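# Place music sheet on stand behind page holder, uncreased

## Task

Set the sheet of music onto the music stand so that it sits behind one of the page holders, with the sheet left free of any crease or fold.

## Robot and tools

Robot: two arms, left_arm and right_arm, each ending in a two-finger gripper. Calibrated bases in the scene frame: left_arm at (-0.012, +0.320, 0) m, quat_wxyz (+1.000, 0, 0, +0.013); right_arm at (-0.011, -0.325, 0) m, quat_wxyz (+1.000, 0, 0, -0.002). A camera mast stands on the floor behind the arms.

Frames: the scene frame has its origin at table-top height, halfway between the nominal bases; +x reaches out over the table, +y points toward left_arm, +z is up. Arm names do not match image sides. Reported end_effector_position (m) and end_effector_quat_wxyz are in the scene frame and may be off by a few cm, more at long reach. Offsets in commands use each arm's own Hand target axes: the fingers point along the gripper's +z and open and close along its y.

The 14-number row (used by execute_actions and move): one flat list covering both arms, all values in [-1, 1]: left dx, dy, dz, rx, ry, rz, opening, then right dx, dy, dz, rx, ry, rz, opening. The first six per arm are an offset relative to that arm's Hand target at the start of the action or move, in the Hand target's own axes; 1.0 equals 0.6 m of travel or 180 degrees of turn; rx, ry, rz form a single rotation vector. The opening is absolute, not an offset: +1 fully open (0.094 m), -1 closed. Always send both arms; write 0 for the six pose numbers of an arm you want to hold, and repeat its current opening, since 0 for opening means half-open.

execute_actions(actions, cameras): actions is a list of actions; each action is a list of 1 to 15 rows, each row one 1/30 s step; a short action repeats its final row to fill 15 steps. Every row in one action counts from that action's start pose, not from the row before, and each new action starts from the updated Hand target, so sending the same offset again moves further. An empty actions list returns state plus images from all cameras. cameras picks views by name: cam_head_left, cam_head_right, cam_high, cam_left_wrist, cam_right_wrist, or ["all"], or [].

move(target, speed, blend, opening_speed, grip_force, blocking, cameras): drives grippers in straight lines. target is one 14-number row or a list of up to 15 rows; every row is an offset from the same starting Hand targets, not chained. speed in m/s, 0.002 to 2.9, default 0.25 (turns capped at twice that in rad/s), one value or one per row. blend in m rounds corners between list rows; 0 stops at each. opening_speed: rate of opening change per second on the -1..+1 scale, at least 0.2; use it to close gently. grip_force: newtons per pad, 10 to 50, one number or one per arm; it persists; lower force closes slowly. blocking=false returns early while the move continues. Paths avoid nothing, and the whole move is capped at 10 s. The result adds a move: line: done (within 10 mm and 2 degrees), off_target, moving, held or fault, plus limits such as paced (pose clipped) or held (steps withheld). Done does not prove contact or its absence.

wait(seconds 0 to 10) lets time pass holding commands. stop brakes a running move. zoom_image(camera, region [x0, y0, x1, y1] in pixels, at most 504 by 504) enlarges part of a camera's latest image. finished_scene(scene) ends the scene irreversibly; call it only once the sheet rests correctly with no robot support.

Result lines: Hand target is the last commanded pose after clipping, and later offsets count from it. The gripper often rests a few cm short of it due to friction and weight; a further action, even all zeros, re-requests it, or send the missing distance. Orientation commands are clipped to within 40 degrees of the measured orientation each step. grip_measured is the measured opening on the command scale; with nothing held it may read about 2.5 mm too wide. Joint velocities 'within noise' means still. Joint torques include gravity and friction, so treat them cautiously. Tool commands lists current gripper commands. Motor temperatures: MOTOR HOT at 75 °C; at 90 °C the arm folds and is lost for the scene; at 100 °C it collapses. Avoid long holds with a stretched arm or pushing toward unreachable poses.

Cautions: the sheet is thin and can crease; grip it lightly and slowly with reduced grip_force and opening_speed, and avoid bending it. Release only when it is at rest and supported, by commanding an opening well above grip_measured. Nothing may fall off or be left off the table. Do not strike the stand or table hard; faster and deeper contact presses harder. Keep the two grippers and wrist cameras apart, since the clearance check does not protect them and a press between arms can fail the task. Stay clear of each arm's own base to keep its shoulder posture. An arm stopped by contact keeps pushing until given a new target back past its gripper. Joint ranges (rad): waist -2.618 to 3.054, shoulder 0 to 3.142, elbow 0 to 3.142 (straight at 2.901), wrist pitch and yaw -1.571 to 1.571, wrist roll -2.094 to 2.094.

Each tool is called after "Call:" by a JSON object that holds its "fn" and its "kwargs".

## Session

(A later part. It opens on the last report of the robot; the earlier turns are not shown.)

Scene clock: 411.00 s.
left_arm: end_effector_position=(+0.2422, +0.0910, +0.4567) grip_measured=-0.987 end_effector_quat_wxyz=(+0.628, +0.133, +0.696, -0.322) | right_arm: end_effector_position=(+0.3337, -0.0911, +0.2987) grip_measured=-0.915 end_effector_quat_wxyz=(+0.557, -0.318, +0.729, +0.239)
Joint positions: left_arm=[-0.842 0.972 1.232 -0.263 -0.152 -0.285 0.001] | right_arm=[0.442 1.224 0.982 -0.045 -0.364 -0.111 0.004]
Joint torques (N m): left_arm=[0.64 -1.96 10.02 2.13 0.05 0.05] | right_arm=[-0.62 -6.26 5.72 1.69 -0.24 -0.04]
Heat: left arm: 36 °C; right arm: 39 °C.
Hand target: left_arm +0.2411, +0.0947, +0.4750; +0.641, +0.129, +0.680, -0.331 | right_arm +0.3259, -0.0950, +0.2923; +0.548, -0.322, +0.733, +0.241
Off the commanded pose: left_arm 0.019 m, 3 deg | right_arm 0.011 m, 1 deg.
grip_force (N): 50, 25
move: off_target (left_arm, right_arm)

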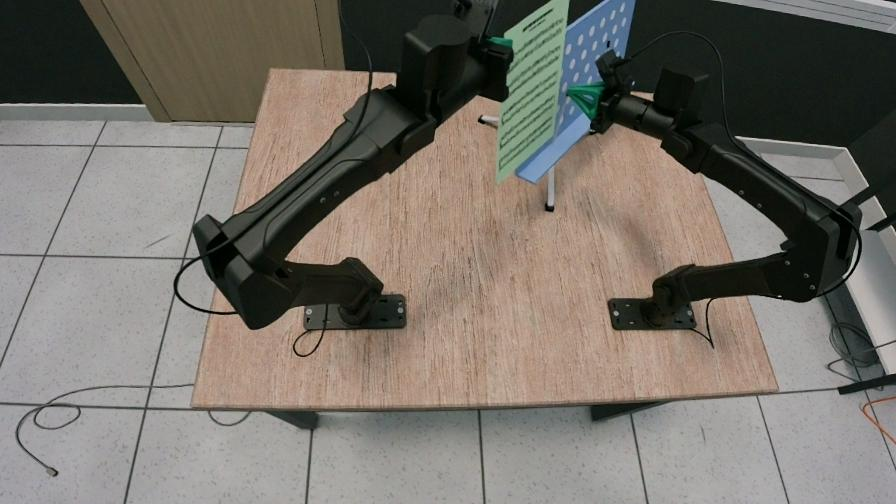

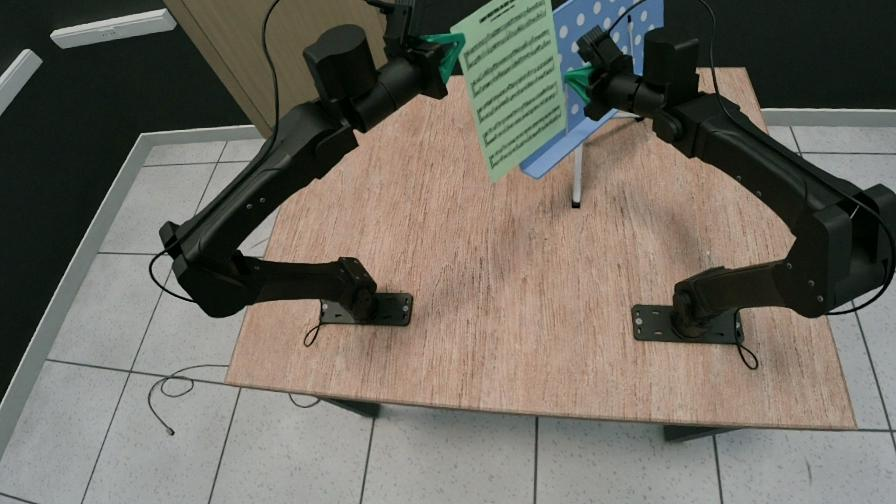

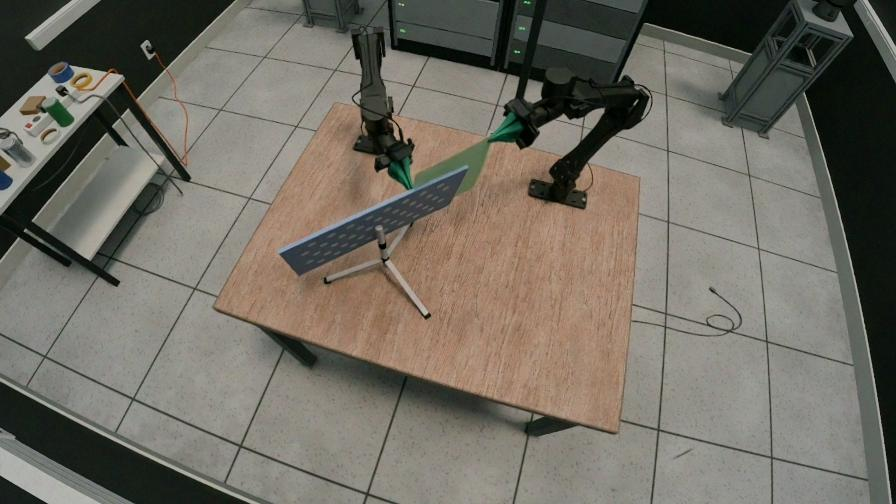

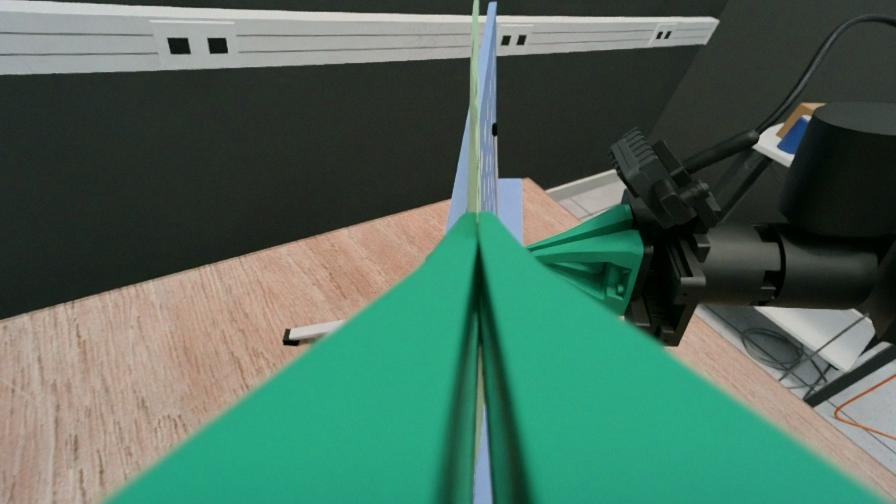

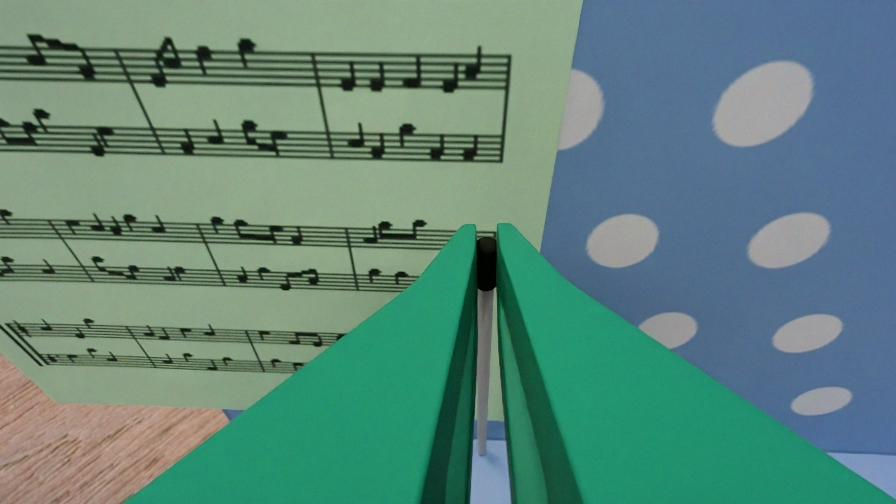

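Call:
{"fn": "move", "kwargs": {"target": [0.0052, -0.0055, 0.083, 0, 0, 0, -1, 0, 0, 0, 0, 0, 0, -1], "speed": 0.08, "cameras": ["all"]}}

Call:
{"fn": "zoom_image", "kwargs": {"camera": "cam_head_left", "region": [470, 0, 630, 190]}}

Call:
{"fn": "zoom_image", "kwargs": {"camera": "cam_head_right", "region": [410, 0, 600, 210]}}

Call:
{"fn": "zoom_image", "kwargs": {"camera": "cam_left_wrist", "region": [430, 0, 570, 240]}}

Call:
{"fn": "zoom_image", "kwargs": {"camera": "cam_high", "region": [370, 100, 560, 240]}}

Scene clock: 418.63 s.
left_arm: end_effector_position=(+0.2778, +0.0579, +0.4550) grip_measured=-0.987 end_effector_quat_wxyz=(+0.627, +0.134, +0.696, -0.322) | right_arm: end_effector_position=(+0.3337, -0.0911, +0.2987) grip_measured=-0.915 end_effector_quat_wxyz=(+0.557, -0.318, +0.729, +0.239)
Joint positions: left_arm=[-0.827 1.136 1.297 -0.166 -0.137 -0.285 0.001] | right_arm=[0.442 1.224 0.982 -0.045 -0.364 -0.111 0.004]
Joint torques (N m): left_arm=[0.57 -3.7 10.56 2.18 0.09 0.05] | right_arm=[-0.54 -6.26 5.72 1.68 -0.25 -0.05]
Heat: left arm: 37 °C; right arm: 39 °C.
Hand target: left_arm +0.2778, +0.0609, +0.4750; +0.641, +0.129, +0.680, -0.331 | right_arm +0.3259, -0.0950, +0.2923; +0.548, -0.322, +0.733, +0.241
Off the commanded pose: left_arm 0.020 m, 3 deg | right_arm 0.011 m, 1 deg.
grip_force (N): 50, 25
move: off_target (left_arm, right_arm)

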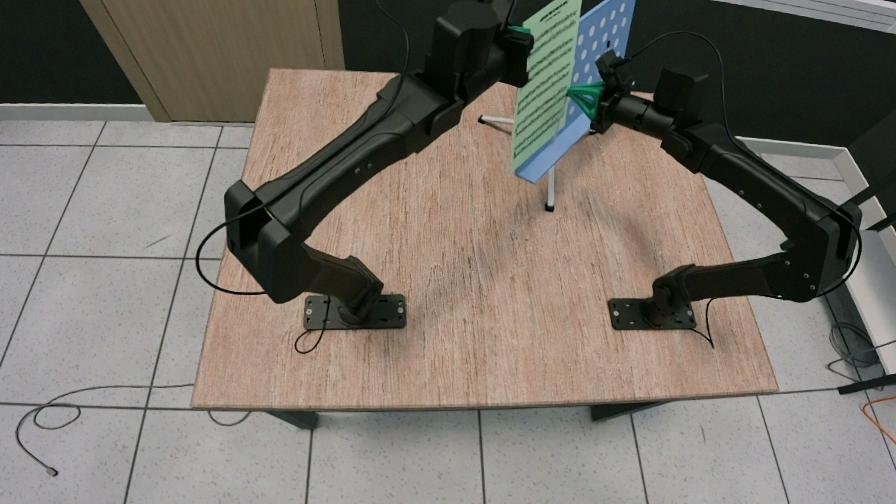

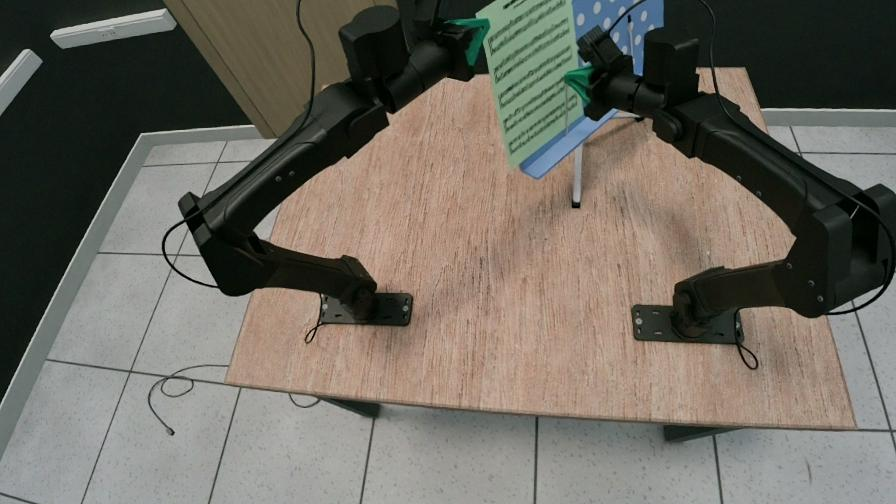

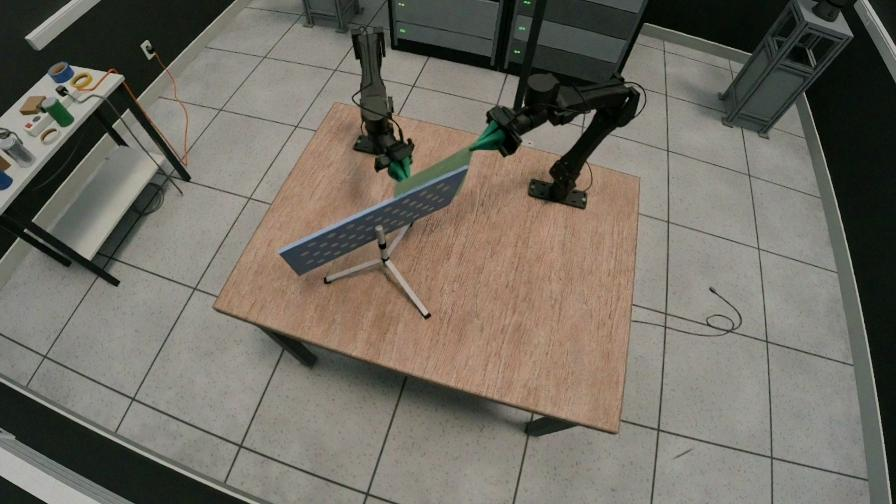

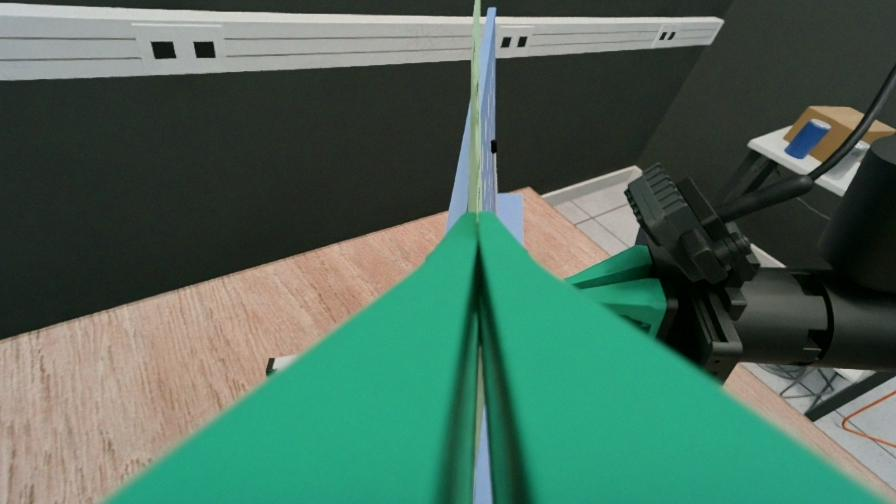

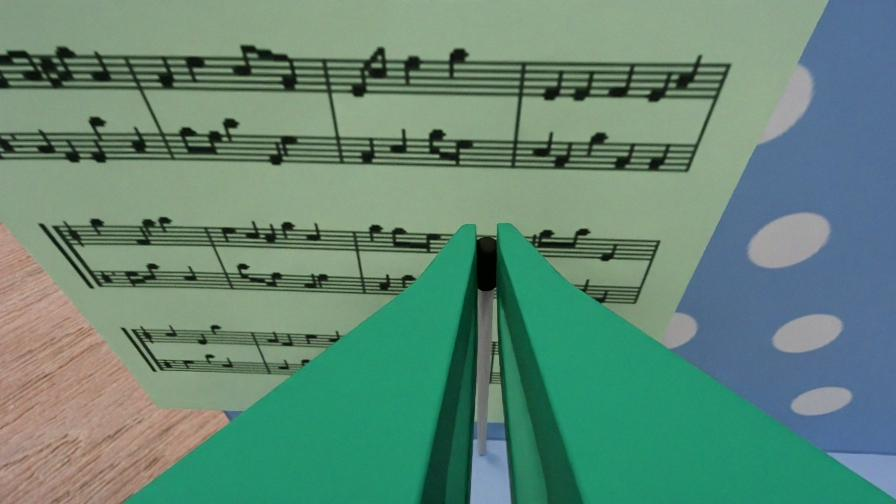

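Scaled by 2.653.

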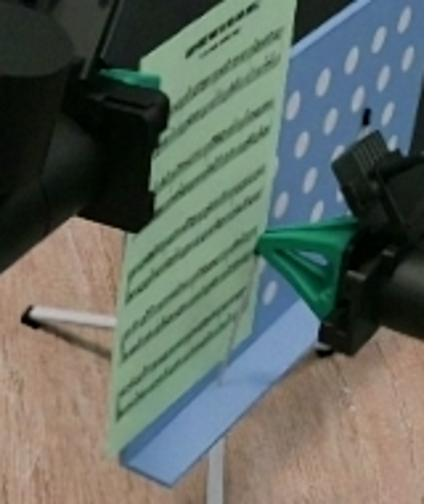

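Scaled by 2.400.

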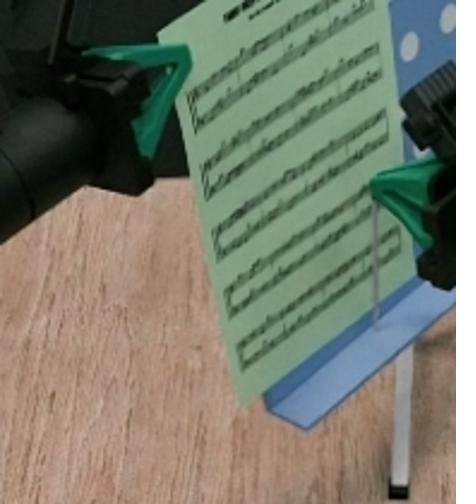

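Scaled by 2.100.

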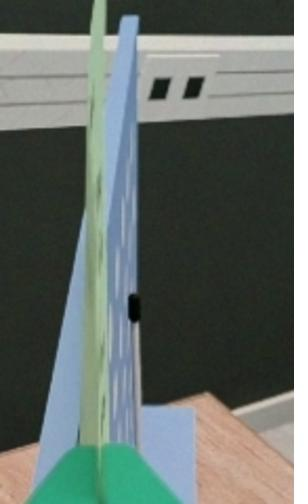

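Scaled by 2.653.

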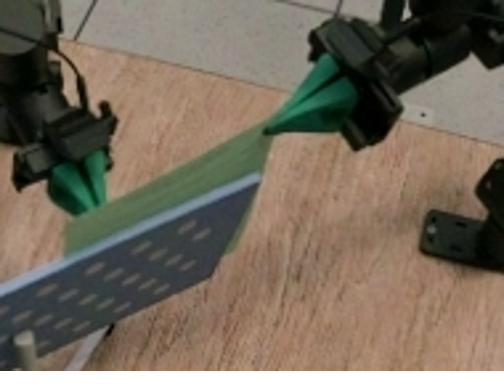

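Call:
{"fn": "move", "kwargs": {"target": [0.0221, -0.0022, 0.0332, 0, 0, 0, -1, 0, 0, 0, 0, 0, 0, -1], "speed": 0.06, "cameras": ["all"]}}

Call:
{"fn": "zoom_image", "kwargs": {"camera": "cam_head_left", "region": [500, 80, 600, 190]}}

Call:
{"fn": "zoom_image", "kwargs": {"camera": "cam_head_right", "region": [480, 60, 620, 200]}}

Call:
{"fn": "zoom_image", "kwargs": {"camera": "cam_left_wrist", "region": [430, 0, 570, 240]}}

Scene clock: 430.13 s.
left_arm: end_effector_position=(+0.2911, +0.0441, +0.4517) grip_measured=-0.987 end_effector_quat_wxyz=(+0.632, +0.132, +0.691, -0.325) | right_arm: end_effector_position=(+0.3337, -0.0911, +0.2987) grip_measured=-0.915 end_effector_quat_wxyz=(+0.557, -0.318, +0.729, +0.239)
Joint positions: left_arm=[-0.827 1.194 1.297 -0.092 -0.137 -0.285 0.001] | right_arm=[0.442 1.224 0.982 -0.045 -0.364 -0.111 0.004]
Joint torques (N m): left_arm=[-0.16 -4.22 9.33 2.13 -0.03 0.02] | right_arm=[-0.58 -6.27 5.71 1.69 -0.23 -0.04]
Heat: left arm: 38 °C; right arm: 39 °C.
Hand target: left_arm +0.2909, +0.0443, +0.4634; +0.641, +0.129, +0.680, -0.330 | right_arm +0.3259, -0.0950, +0.2923; +0.548, -0.322, +0.733, +0.241
Off the commanded pose: left_arm 0.012 m, 2 deg | right_arm 0.011 m, 1 deg.
grip_force (N): 50, 25
move: off_target (left_arm, right_arm)

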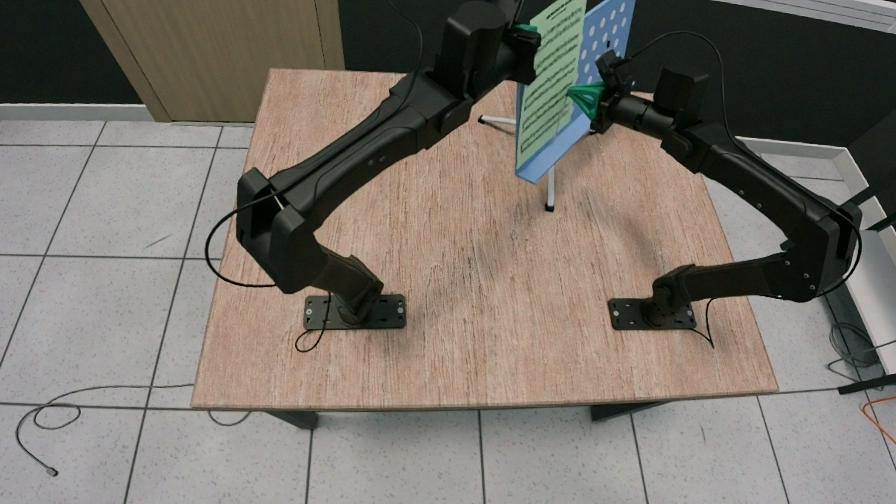

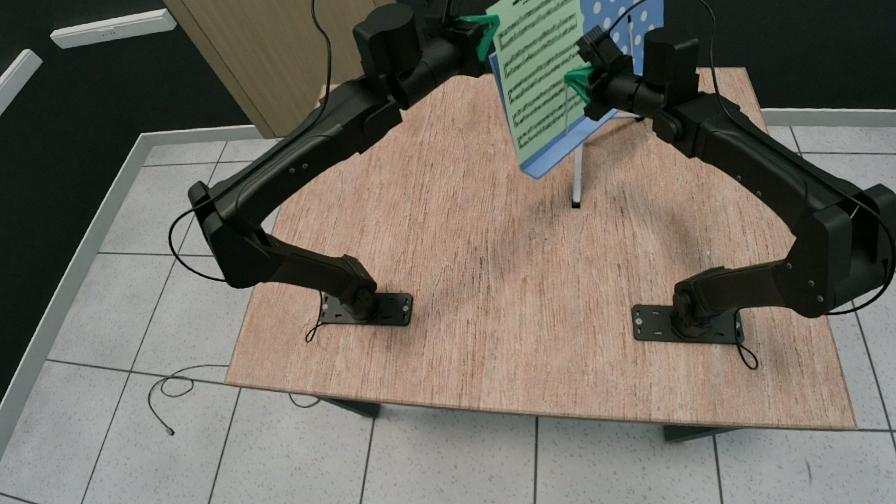

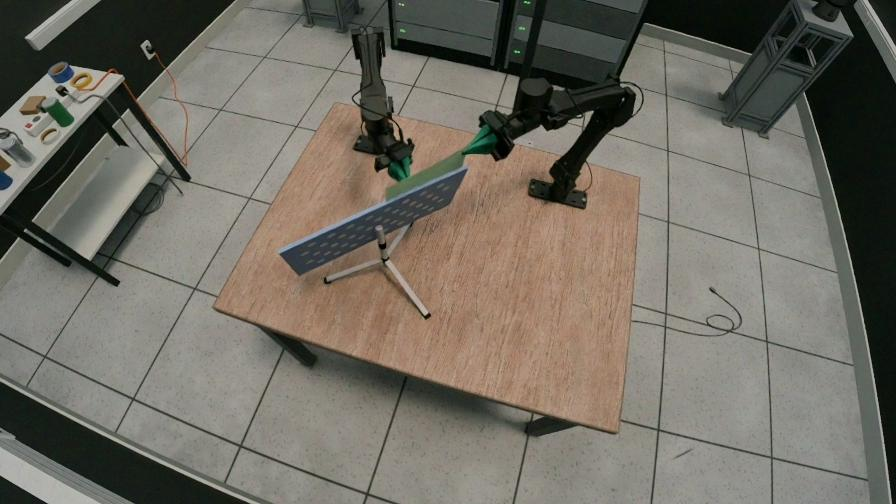

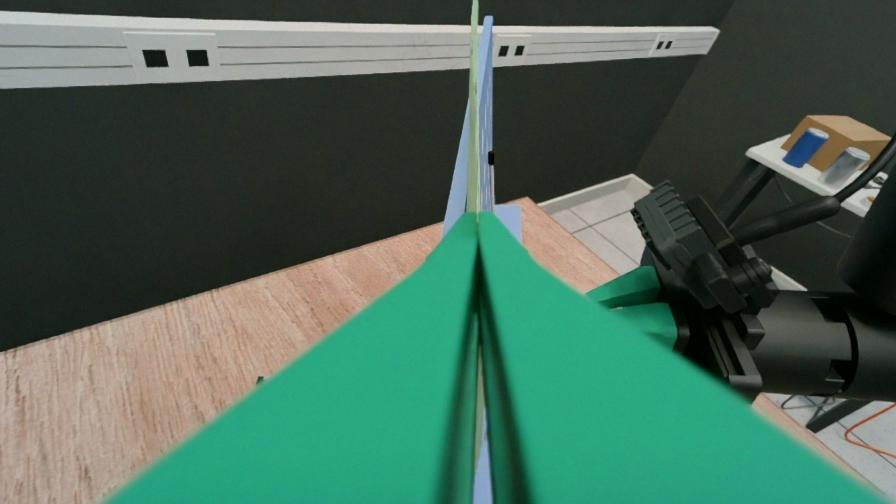

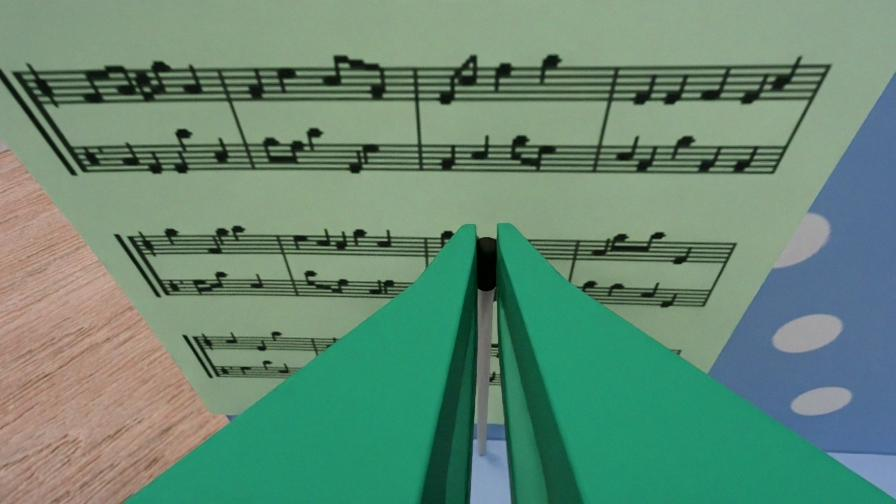

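Scaled by 4.582.

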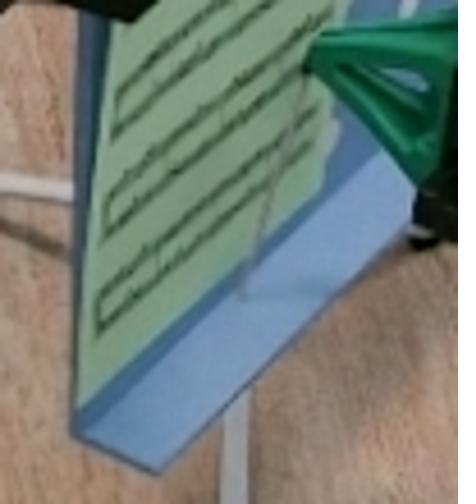

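Scaled by 3.600.

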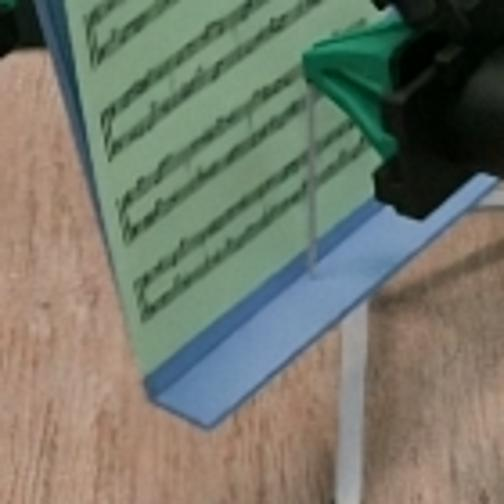

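Scaled by 2.100.

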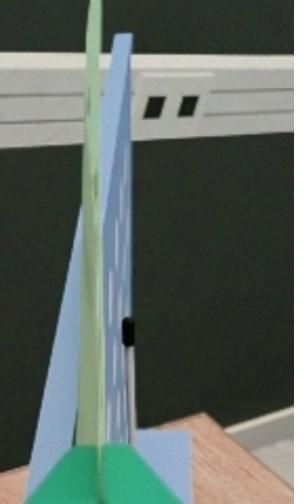

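Call:
{"fn": "move", "kwargs": {"target": [0.0233, 0, 0, 0, 0, 0, -1, 0, 0, 0, 0, 0, 0, -1], "speed": 0.05, "cameras": ["cam_head_left", "cam_head_right", "cam_left_wrist", "cam_right_wrist"]}}

Call:
{"fn": "zoom_image", "kwargs": {"camera": "cam_head_left", "region": [500, 80, 600, 190]}}

Call:
{"fn": "zoom_image", "kwargs": {"camera": "cam_head_right", "region": [480, 60, 620, 200]}}

Scene clock: 435.47 s.
left_arm: end_effector_position=(+0.2914, +0.0409, +0.4486) grip_measured=-0.987 end_effector_quat_wxyz=(+0.637, +0.130, +0.685, -0.329) | right_arm: end_effector_position=(+0.3337, -0.0911, +0.2987) grip_measured=-0.915 end_effector_quat_wxyz=(+0.557, -0.318, +0.729, +0.239)
Joint positions: left_arm=[-0.836 1.194 1.265 -0.042 -0.145 -0.285 0.001] | right_arm=[0.442 1.224 0.982 -0.045 -0.364 -0.111 0.004]
Joint torques (N m): left_arm=[-0.58 -4.97 6.57 2.13 -0.09 0.01] | right_arm=[-0.54 -6.26 5.7 1.69 -0.25 -0.05]
Heat: left arm: 38 °C; right arm: 39 °C.
Hand target: left_arm +0.2888, +0.0408, +0.4501; +0.641, +0.129, +0.680, -0.331 | right_arm +0.3259, -0.0950, +0.2923; +0.548, -0.322, +0.733, +0.241
Off the commanded pose: left_arm 0.003 m, 1 deg | right_arm 0.011 m, 1 deg.
grip_force (N): 50, 25
move: off_target (right_arm)
Images, in order (width x height): cam_head_left 896x504, cam_head_right 896x504, cam_left_wrist 896x504, cam_right_wrist 896x504.

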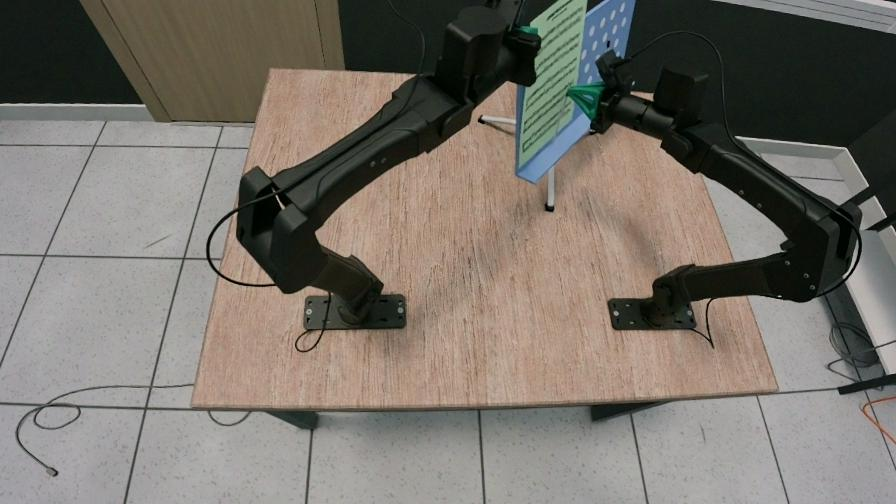

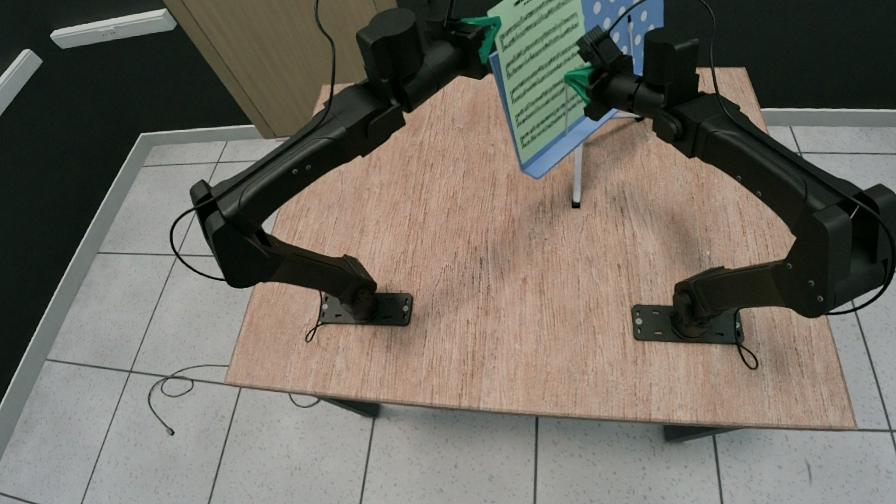

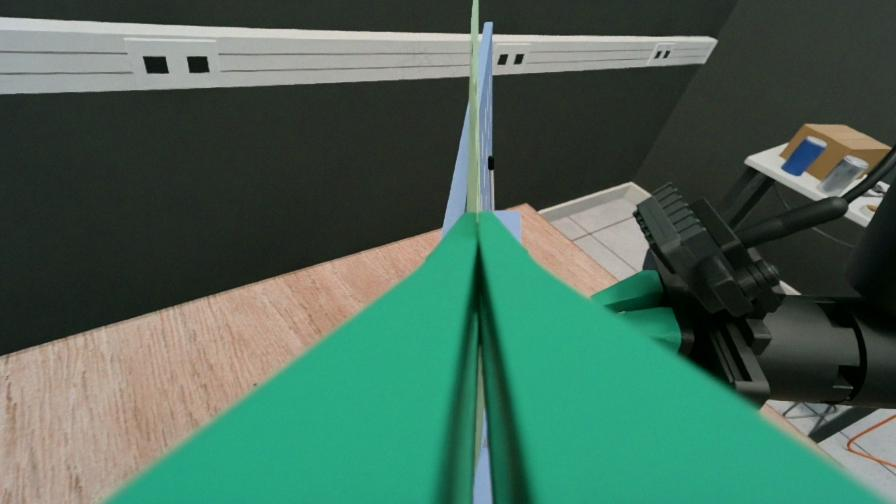

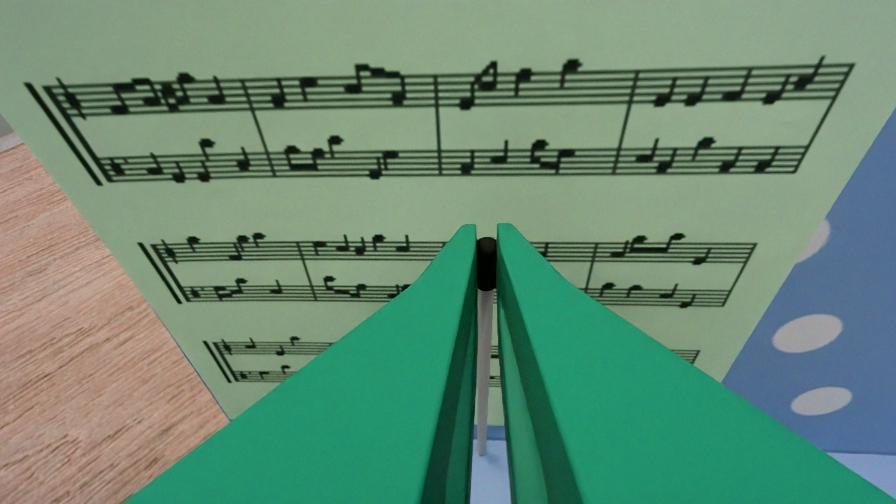

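Scaled by 4.582.

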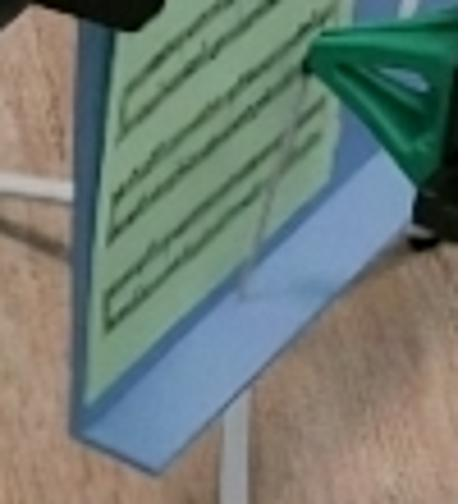

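Scaled by 3.600.

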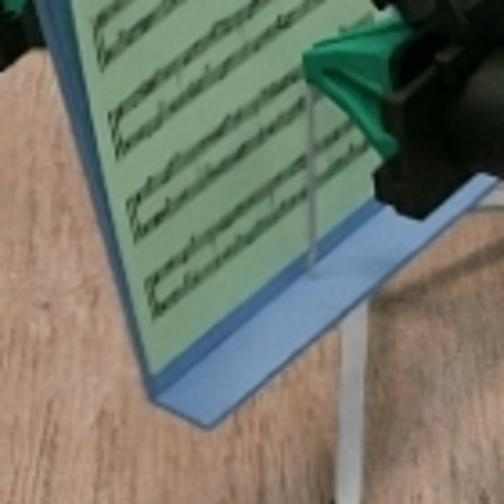

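Call:
{"fn": "move", "kwargs": {"target": [0.0167, 0, 0, 0, -0.018, 0, -1, 0, 0, 0, 0, 0, 0, -1], "speed": 0.05, "cameras": ["cam_head_left", "cam_head_right", "cam_left_wrist", "cam_right_wrist"]}}

Call:
{"fn": "zoom_image", "kwargs": {"camera": "cam_head_left", "region": [500, 80, 600, 190]}}

Call:
{"fn": "zoom_image", "kwargs": {"camera": "cam_head_right", "region": [480, 60, 620, 200]}}

Scene clock: 444.20 s.
left_arm: end_effector_position=(+0.2934, +0.0349, +0.4338) grip_measured=-0.987 end_effector_quat_wxyz=(+0.652, +0.121, +0.671, -0.331) | right_arm: end_effector_position=(+0.3337, -0.0911, +0.2987) grip_measured=-0.915 end_effector_quat_wxyz=(+0.557, -0.318, +0.729, +0.239)
Joint positions: left_arm=[-0.859 1.194 1.161 0.104 -0.185 -0.279 0.001] | right_arm=[0.442 1.224 0.982 -0.045 -0.364 -0.111 0.004]
Joint torques (N m): left_arm=[-0.87 -6.46 6.67 2.12 -0.08 0.11] | right_arm=[-0.58 -6.23 5.72 1.69 -0.24 -0.03]
Heat: left arm: 38 °C; right arm: 39 °C.
Hand target: left_arm +0.2874, +0.0383, +0.4404; +0.660, +0.119, +0.662, -0.334 | right_arm +0.3259, -0.0950, +0.2923; +0.548, -0.322, +0.733, +0.241
Off the commanded pose: left_arm 0.010 m, 1 deg | right_arm 0.011 m, 1 deg.
grip_force (N): 50, 25
move: off_target (right_arm)
Images, in order (width x height): cam_head_left 896x504, cam_head_right 896x504, cam_left_wrist 896x504, cam_right_wrist 896x504.

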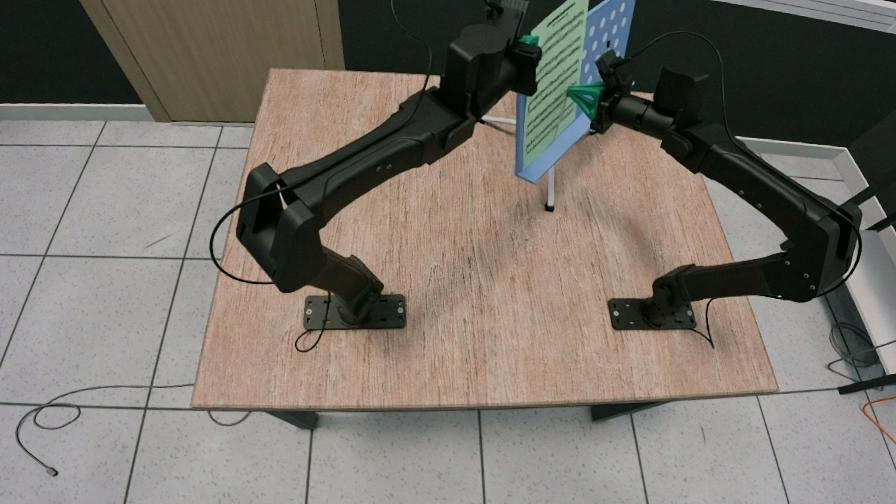

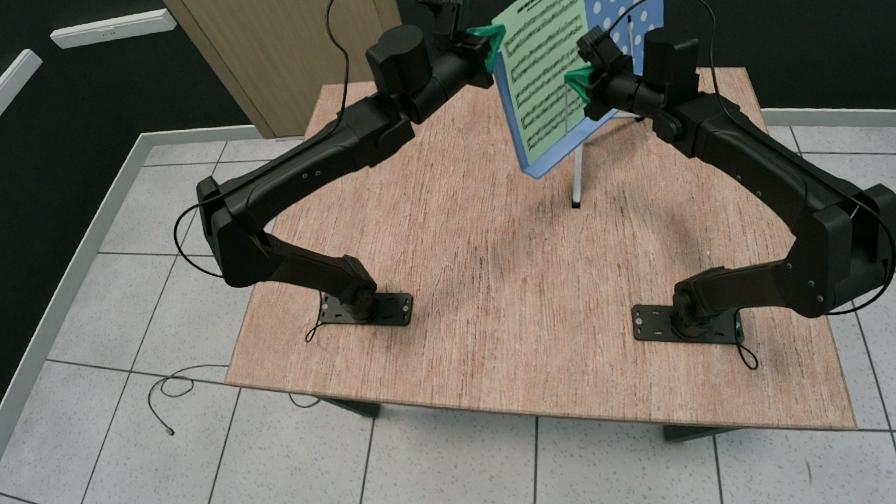

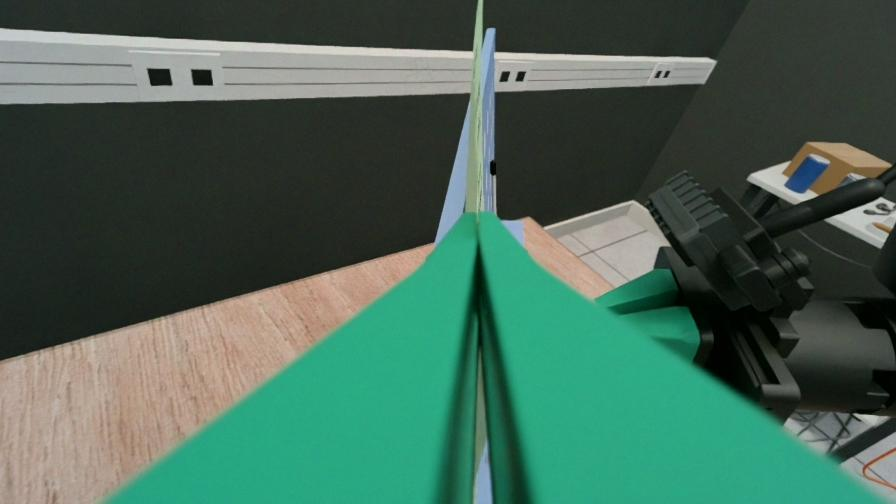

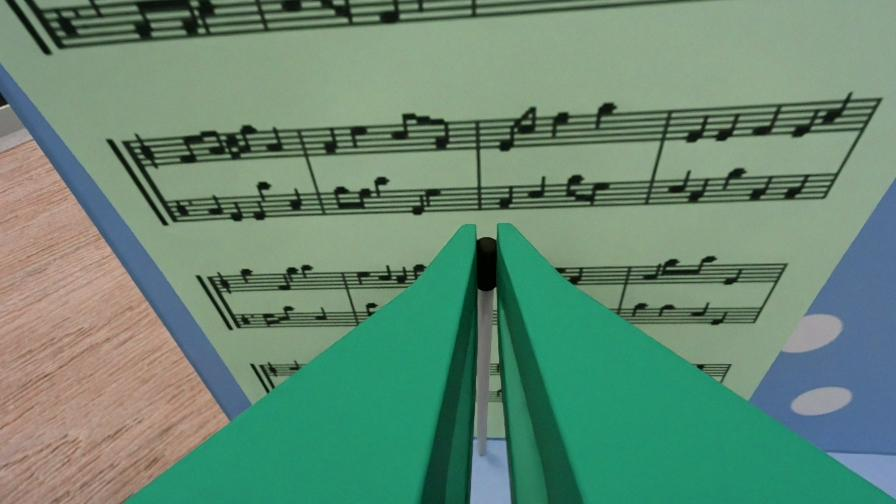

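Scaled by 4.582.

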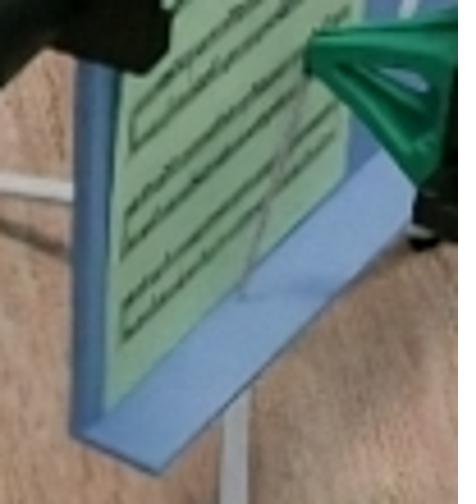

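Scaled by 3.600.

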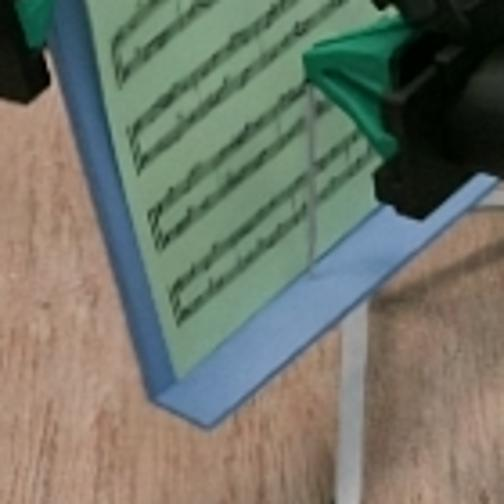

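Call:
{"fn": "move", "kwargs": {"target": [0.0133, 0.003, 0, 0, 0, 0, -1, 0, 0, 0, 0, 0, 0, -1], "speed": 0.04, "cameras": ["cam_head_left", "cam_head_right", "cam_left_wrist", "cam_right_wrist"]}}

Call:
{"fn": "zoom_image", "kwargs": {"camera": "cam_head_left", "region": [500, 0, 620, 190]}}

Call:
{"fn": "zoom_image", "kwargs": {"camera": "cam_head_right", "region": [480, 0, 640, 200]}}

Scene clock: 450.47 s.
left_arm: end_effector_position=(+0.2942, +0.0345, +0.4264) grip_measured=-0.987 end_effector_quat_wxyz=(+0.653, +0.120, +0.671, -0.331) | right_arm: end_effector_position=(+0.3337, -0.0911, +0.2987) grip_measured=-0.915 end_effector_quat_wxyz=(+0.557, -0.318, +0.729, +0.239)
Joint positions: left_arm=[-0.859 1.191 1.128 0.137 -0.187 -0.279 0.001] | right_arm=[0.442 1.224 0.982 -0.045 -0.364 -0.111 0.004]
Joint torques (N m): left_arm=[-0.92 -6.69 6.87 2.11 -0.11 0.06] | right_arm=[-0.55 -6.27 5.71 1.69 -0.25 -0.05]
Heat: left arm: 39 °C; right arm: 39 °C.
Hand target: left_arm +0.2877, +0.0374, +0.4325; +0.660, +0.119, +0.662, -0.334 | right_arm +0.3259, -0.0950, +0.2923; +0.548, -0.322, +0.733, +0.241
Off the commanded pose: left_arm 0.009 m, 1 deg | right_arm 0.011 m, 1 deg.
grip_force (N): 50, 25
move: off_target (right_arm)
Images, in order (width x height): cam_head_left 896x504, cam_head_right 896x504, cam_left_wrist 896x504, cam_right_wrist 896x504.

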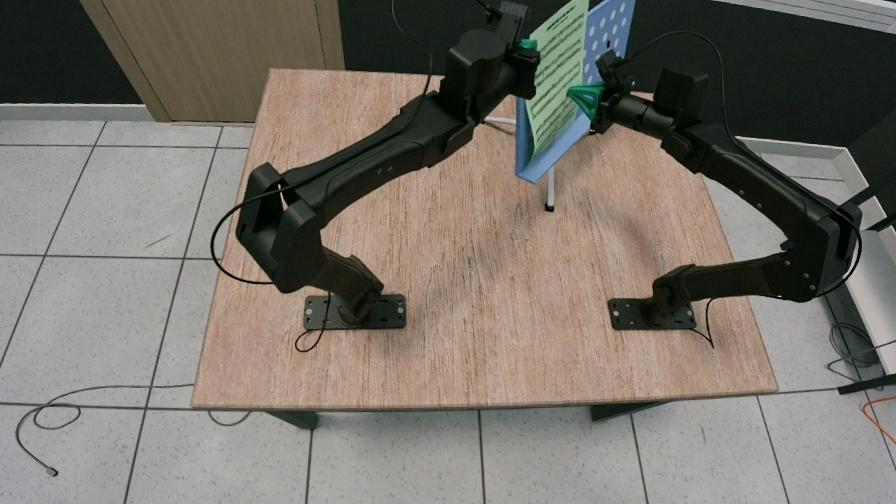

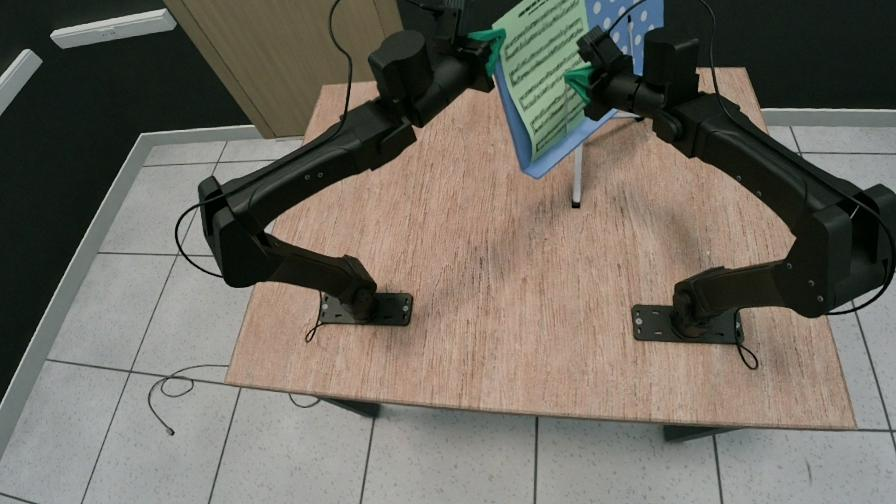

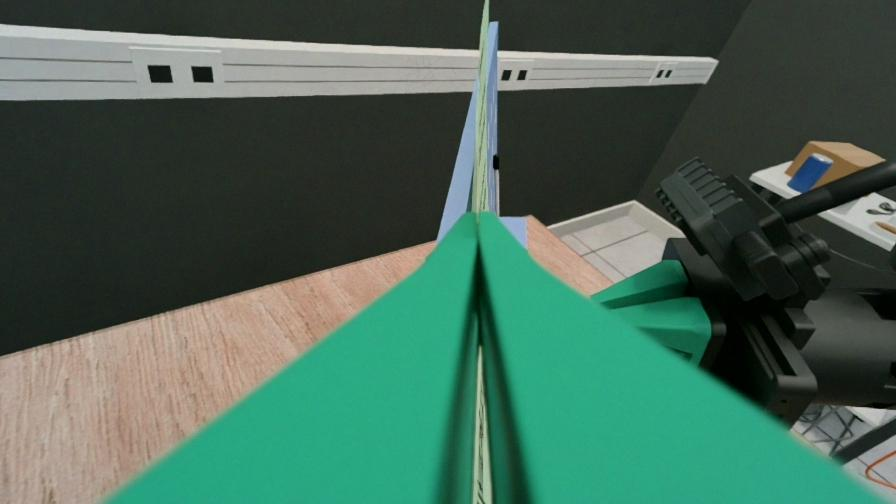

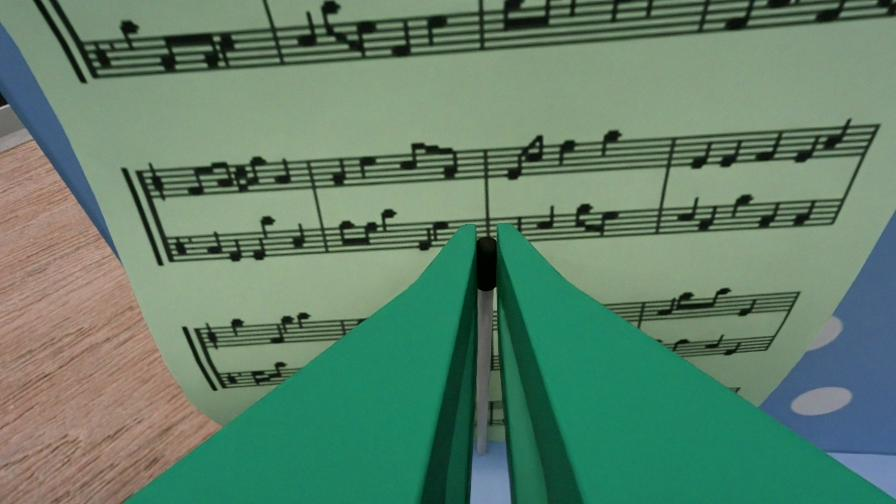

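Scaled by 2.653.

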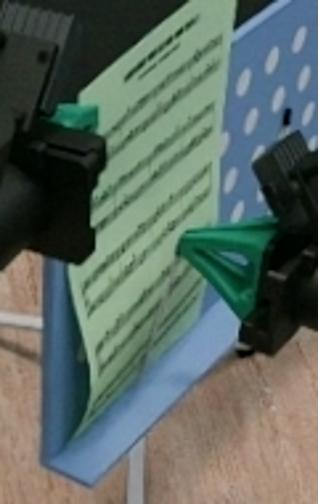

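Scaled by 2.520.

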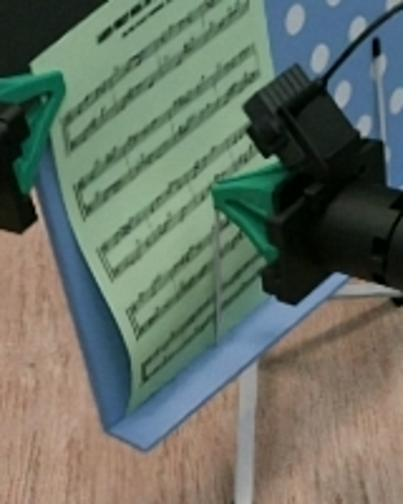

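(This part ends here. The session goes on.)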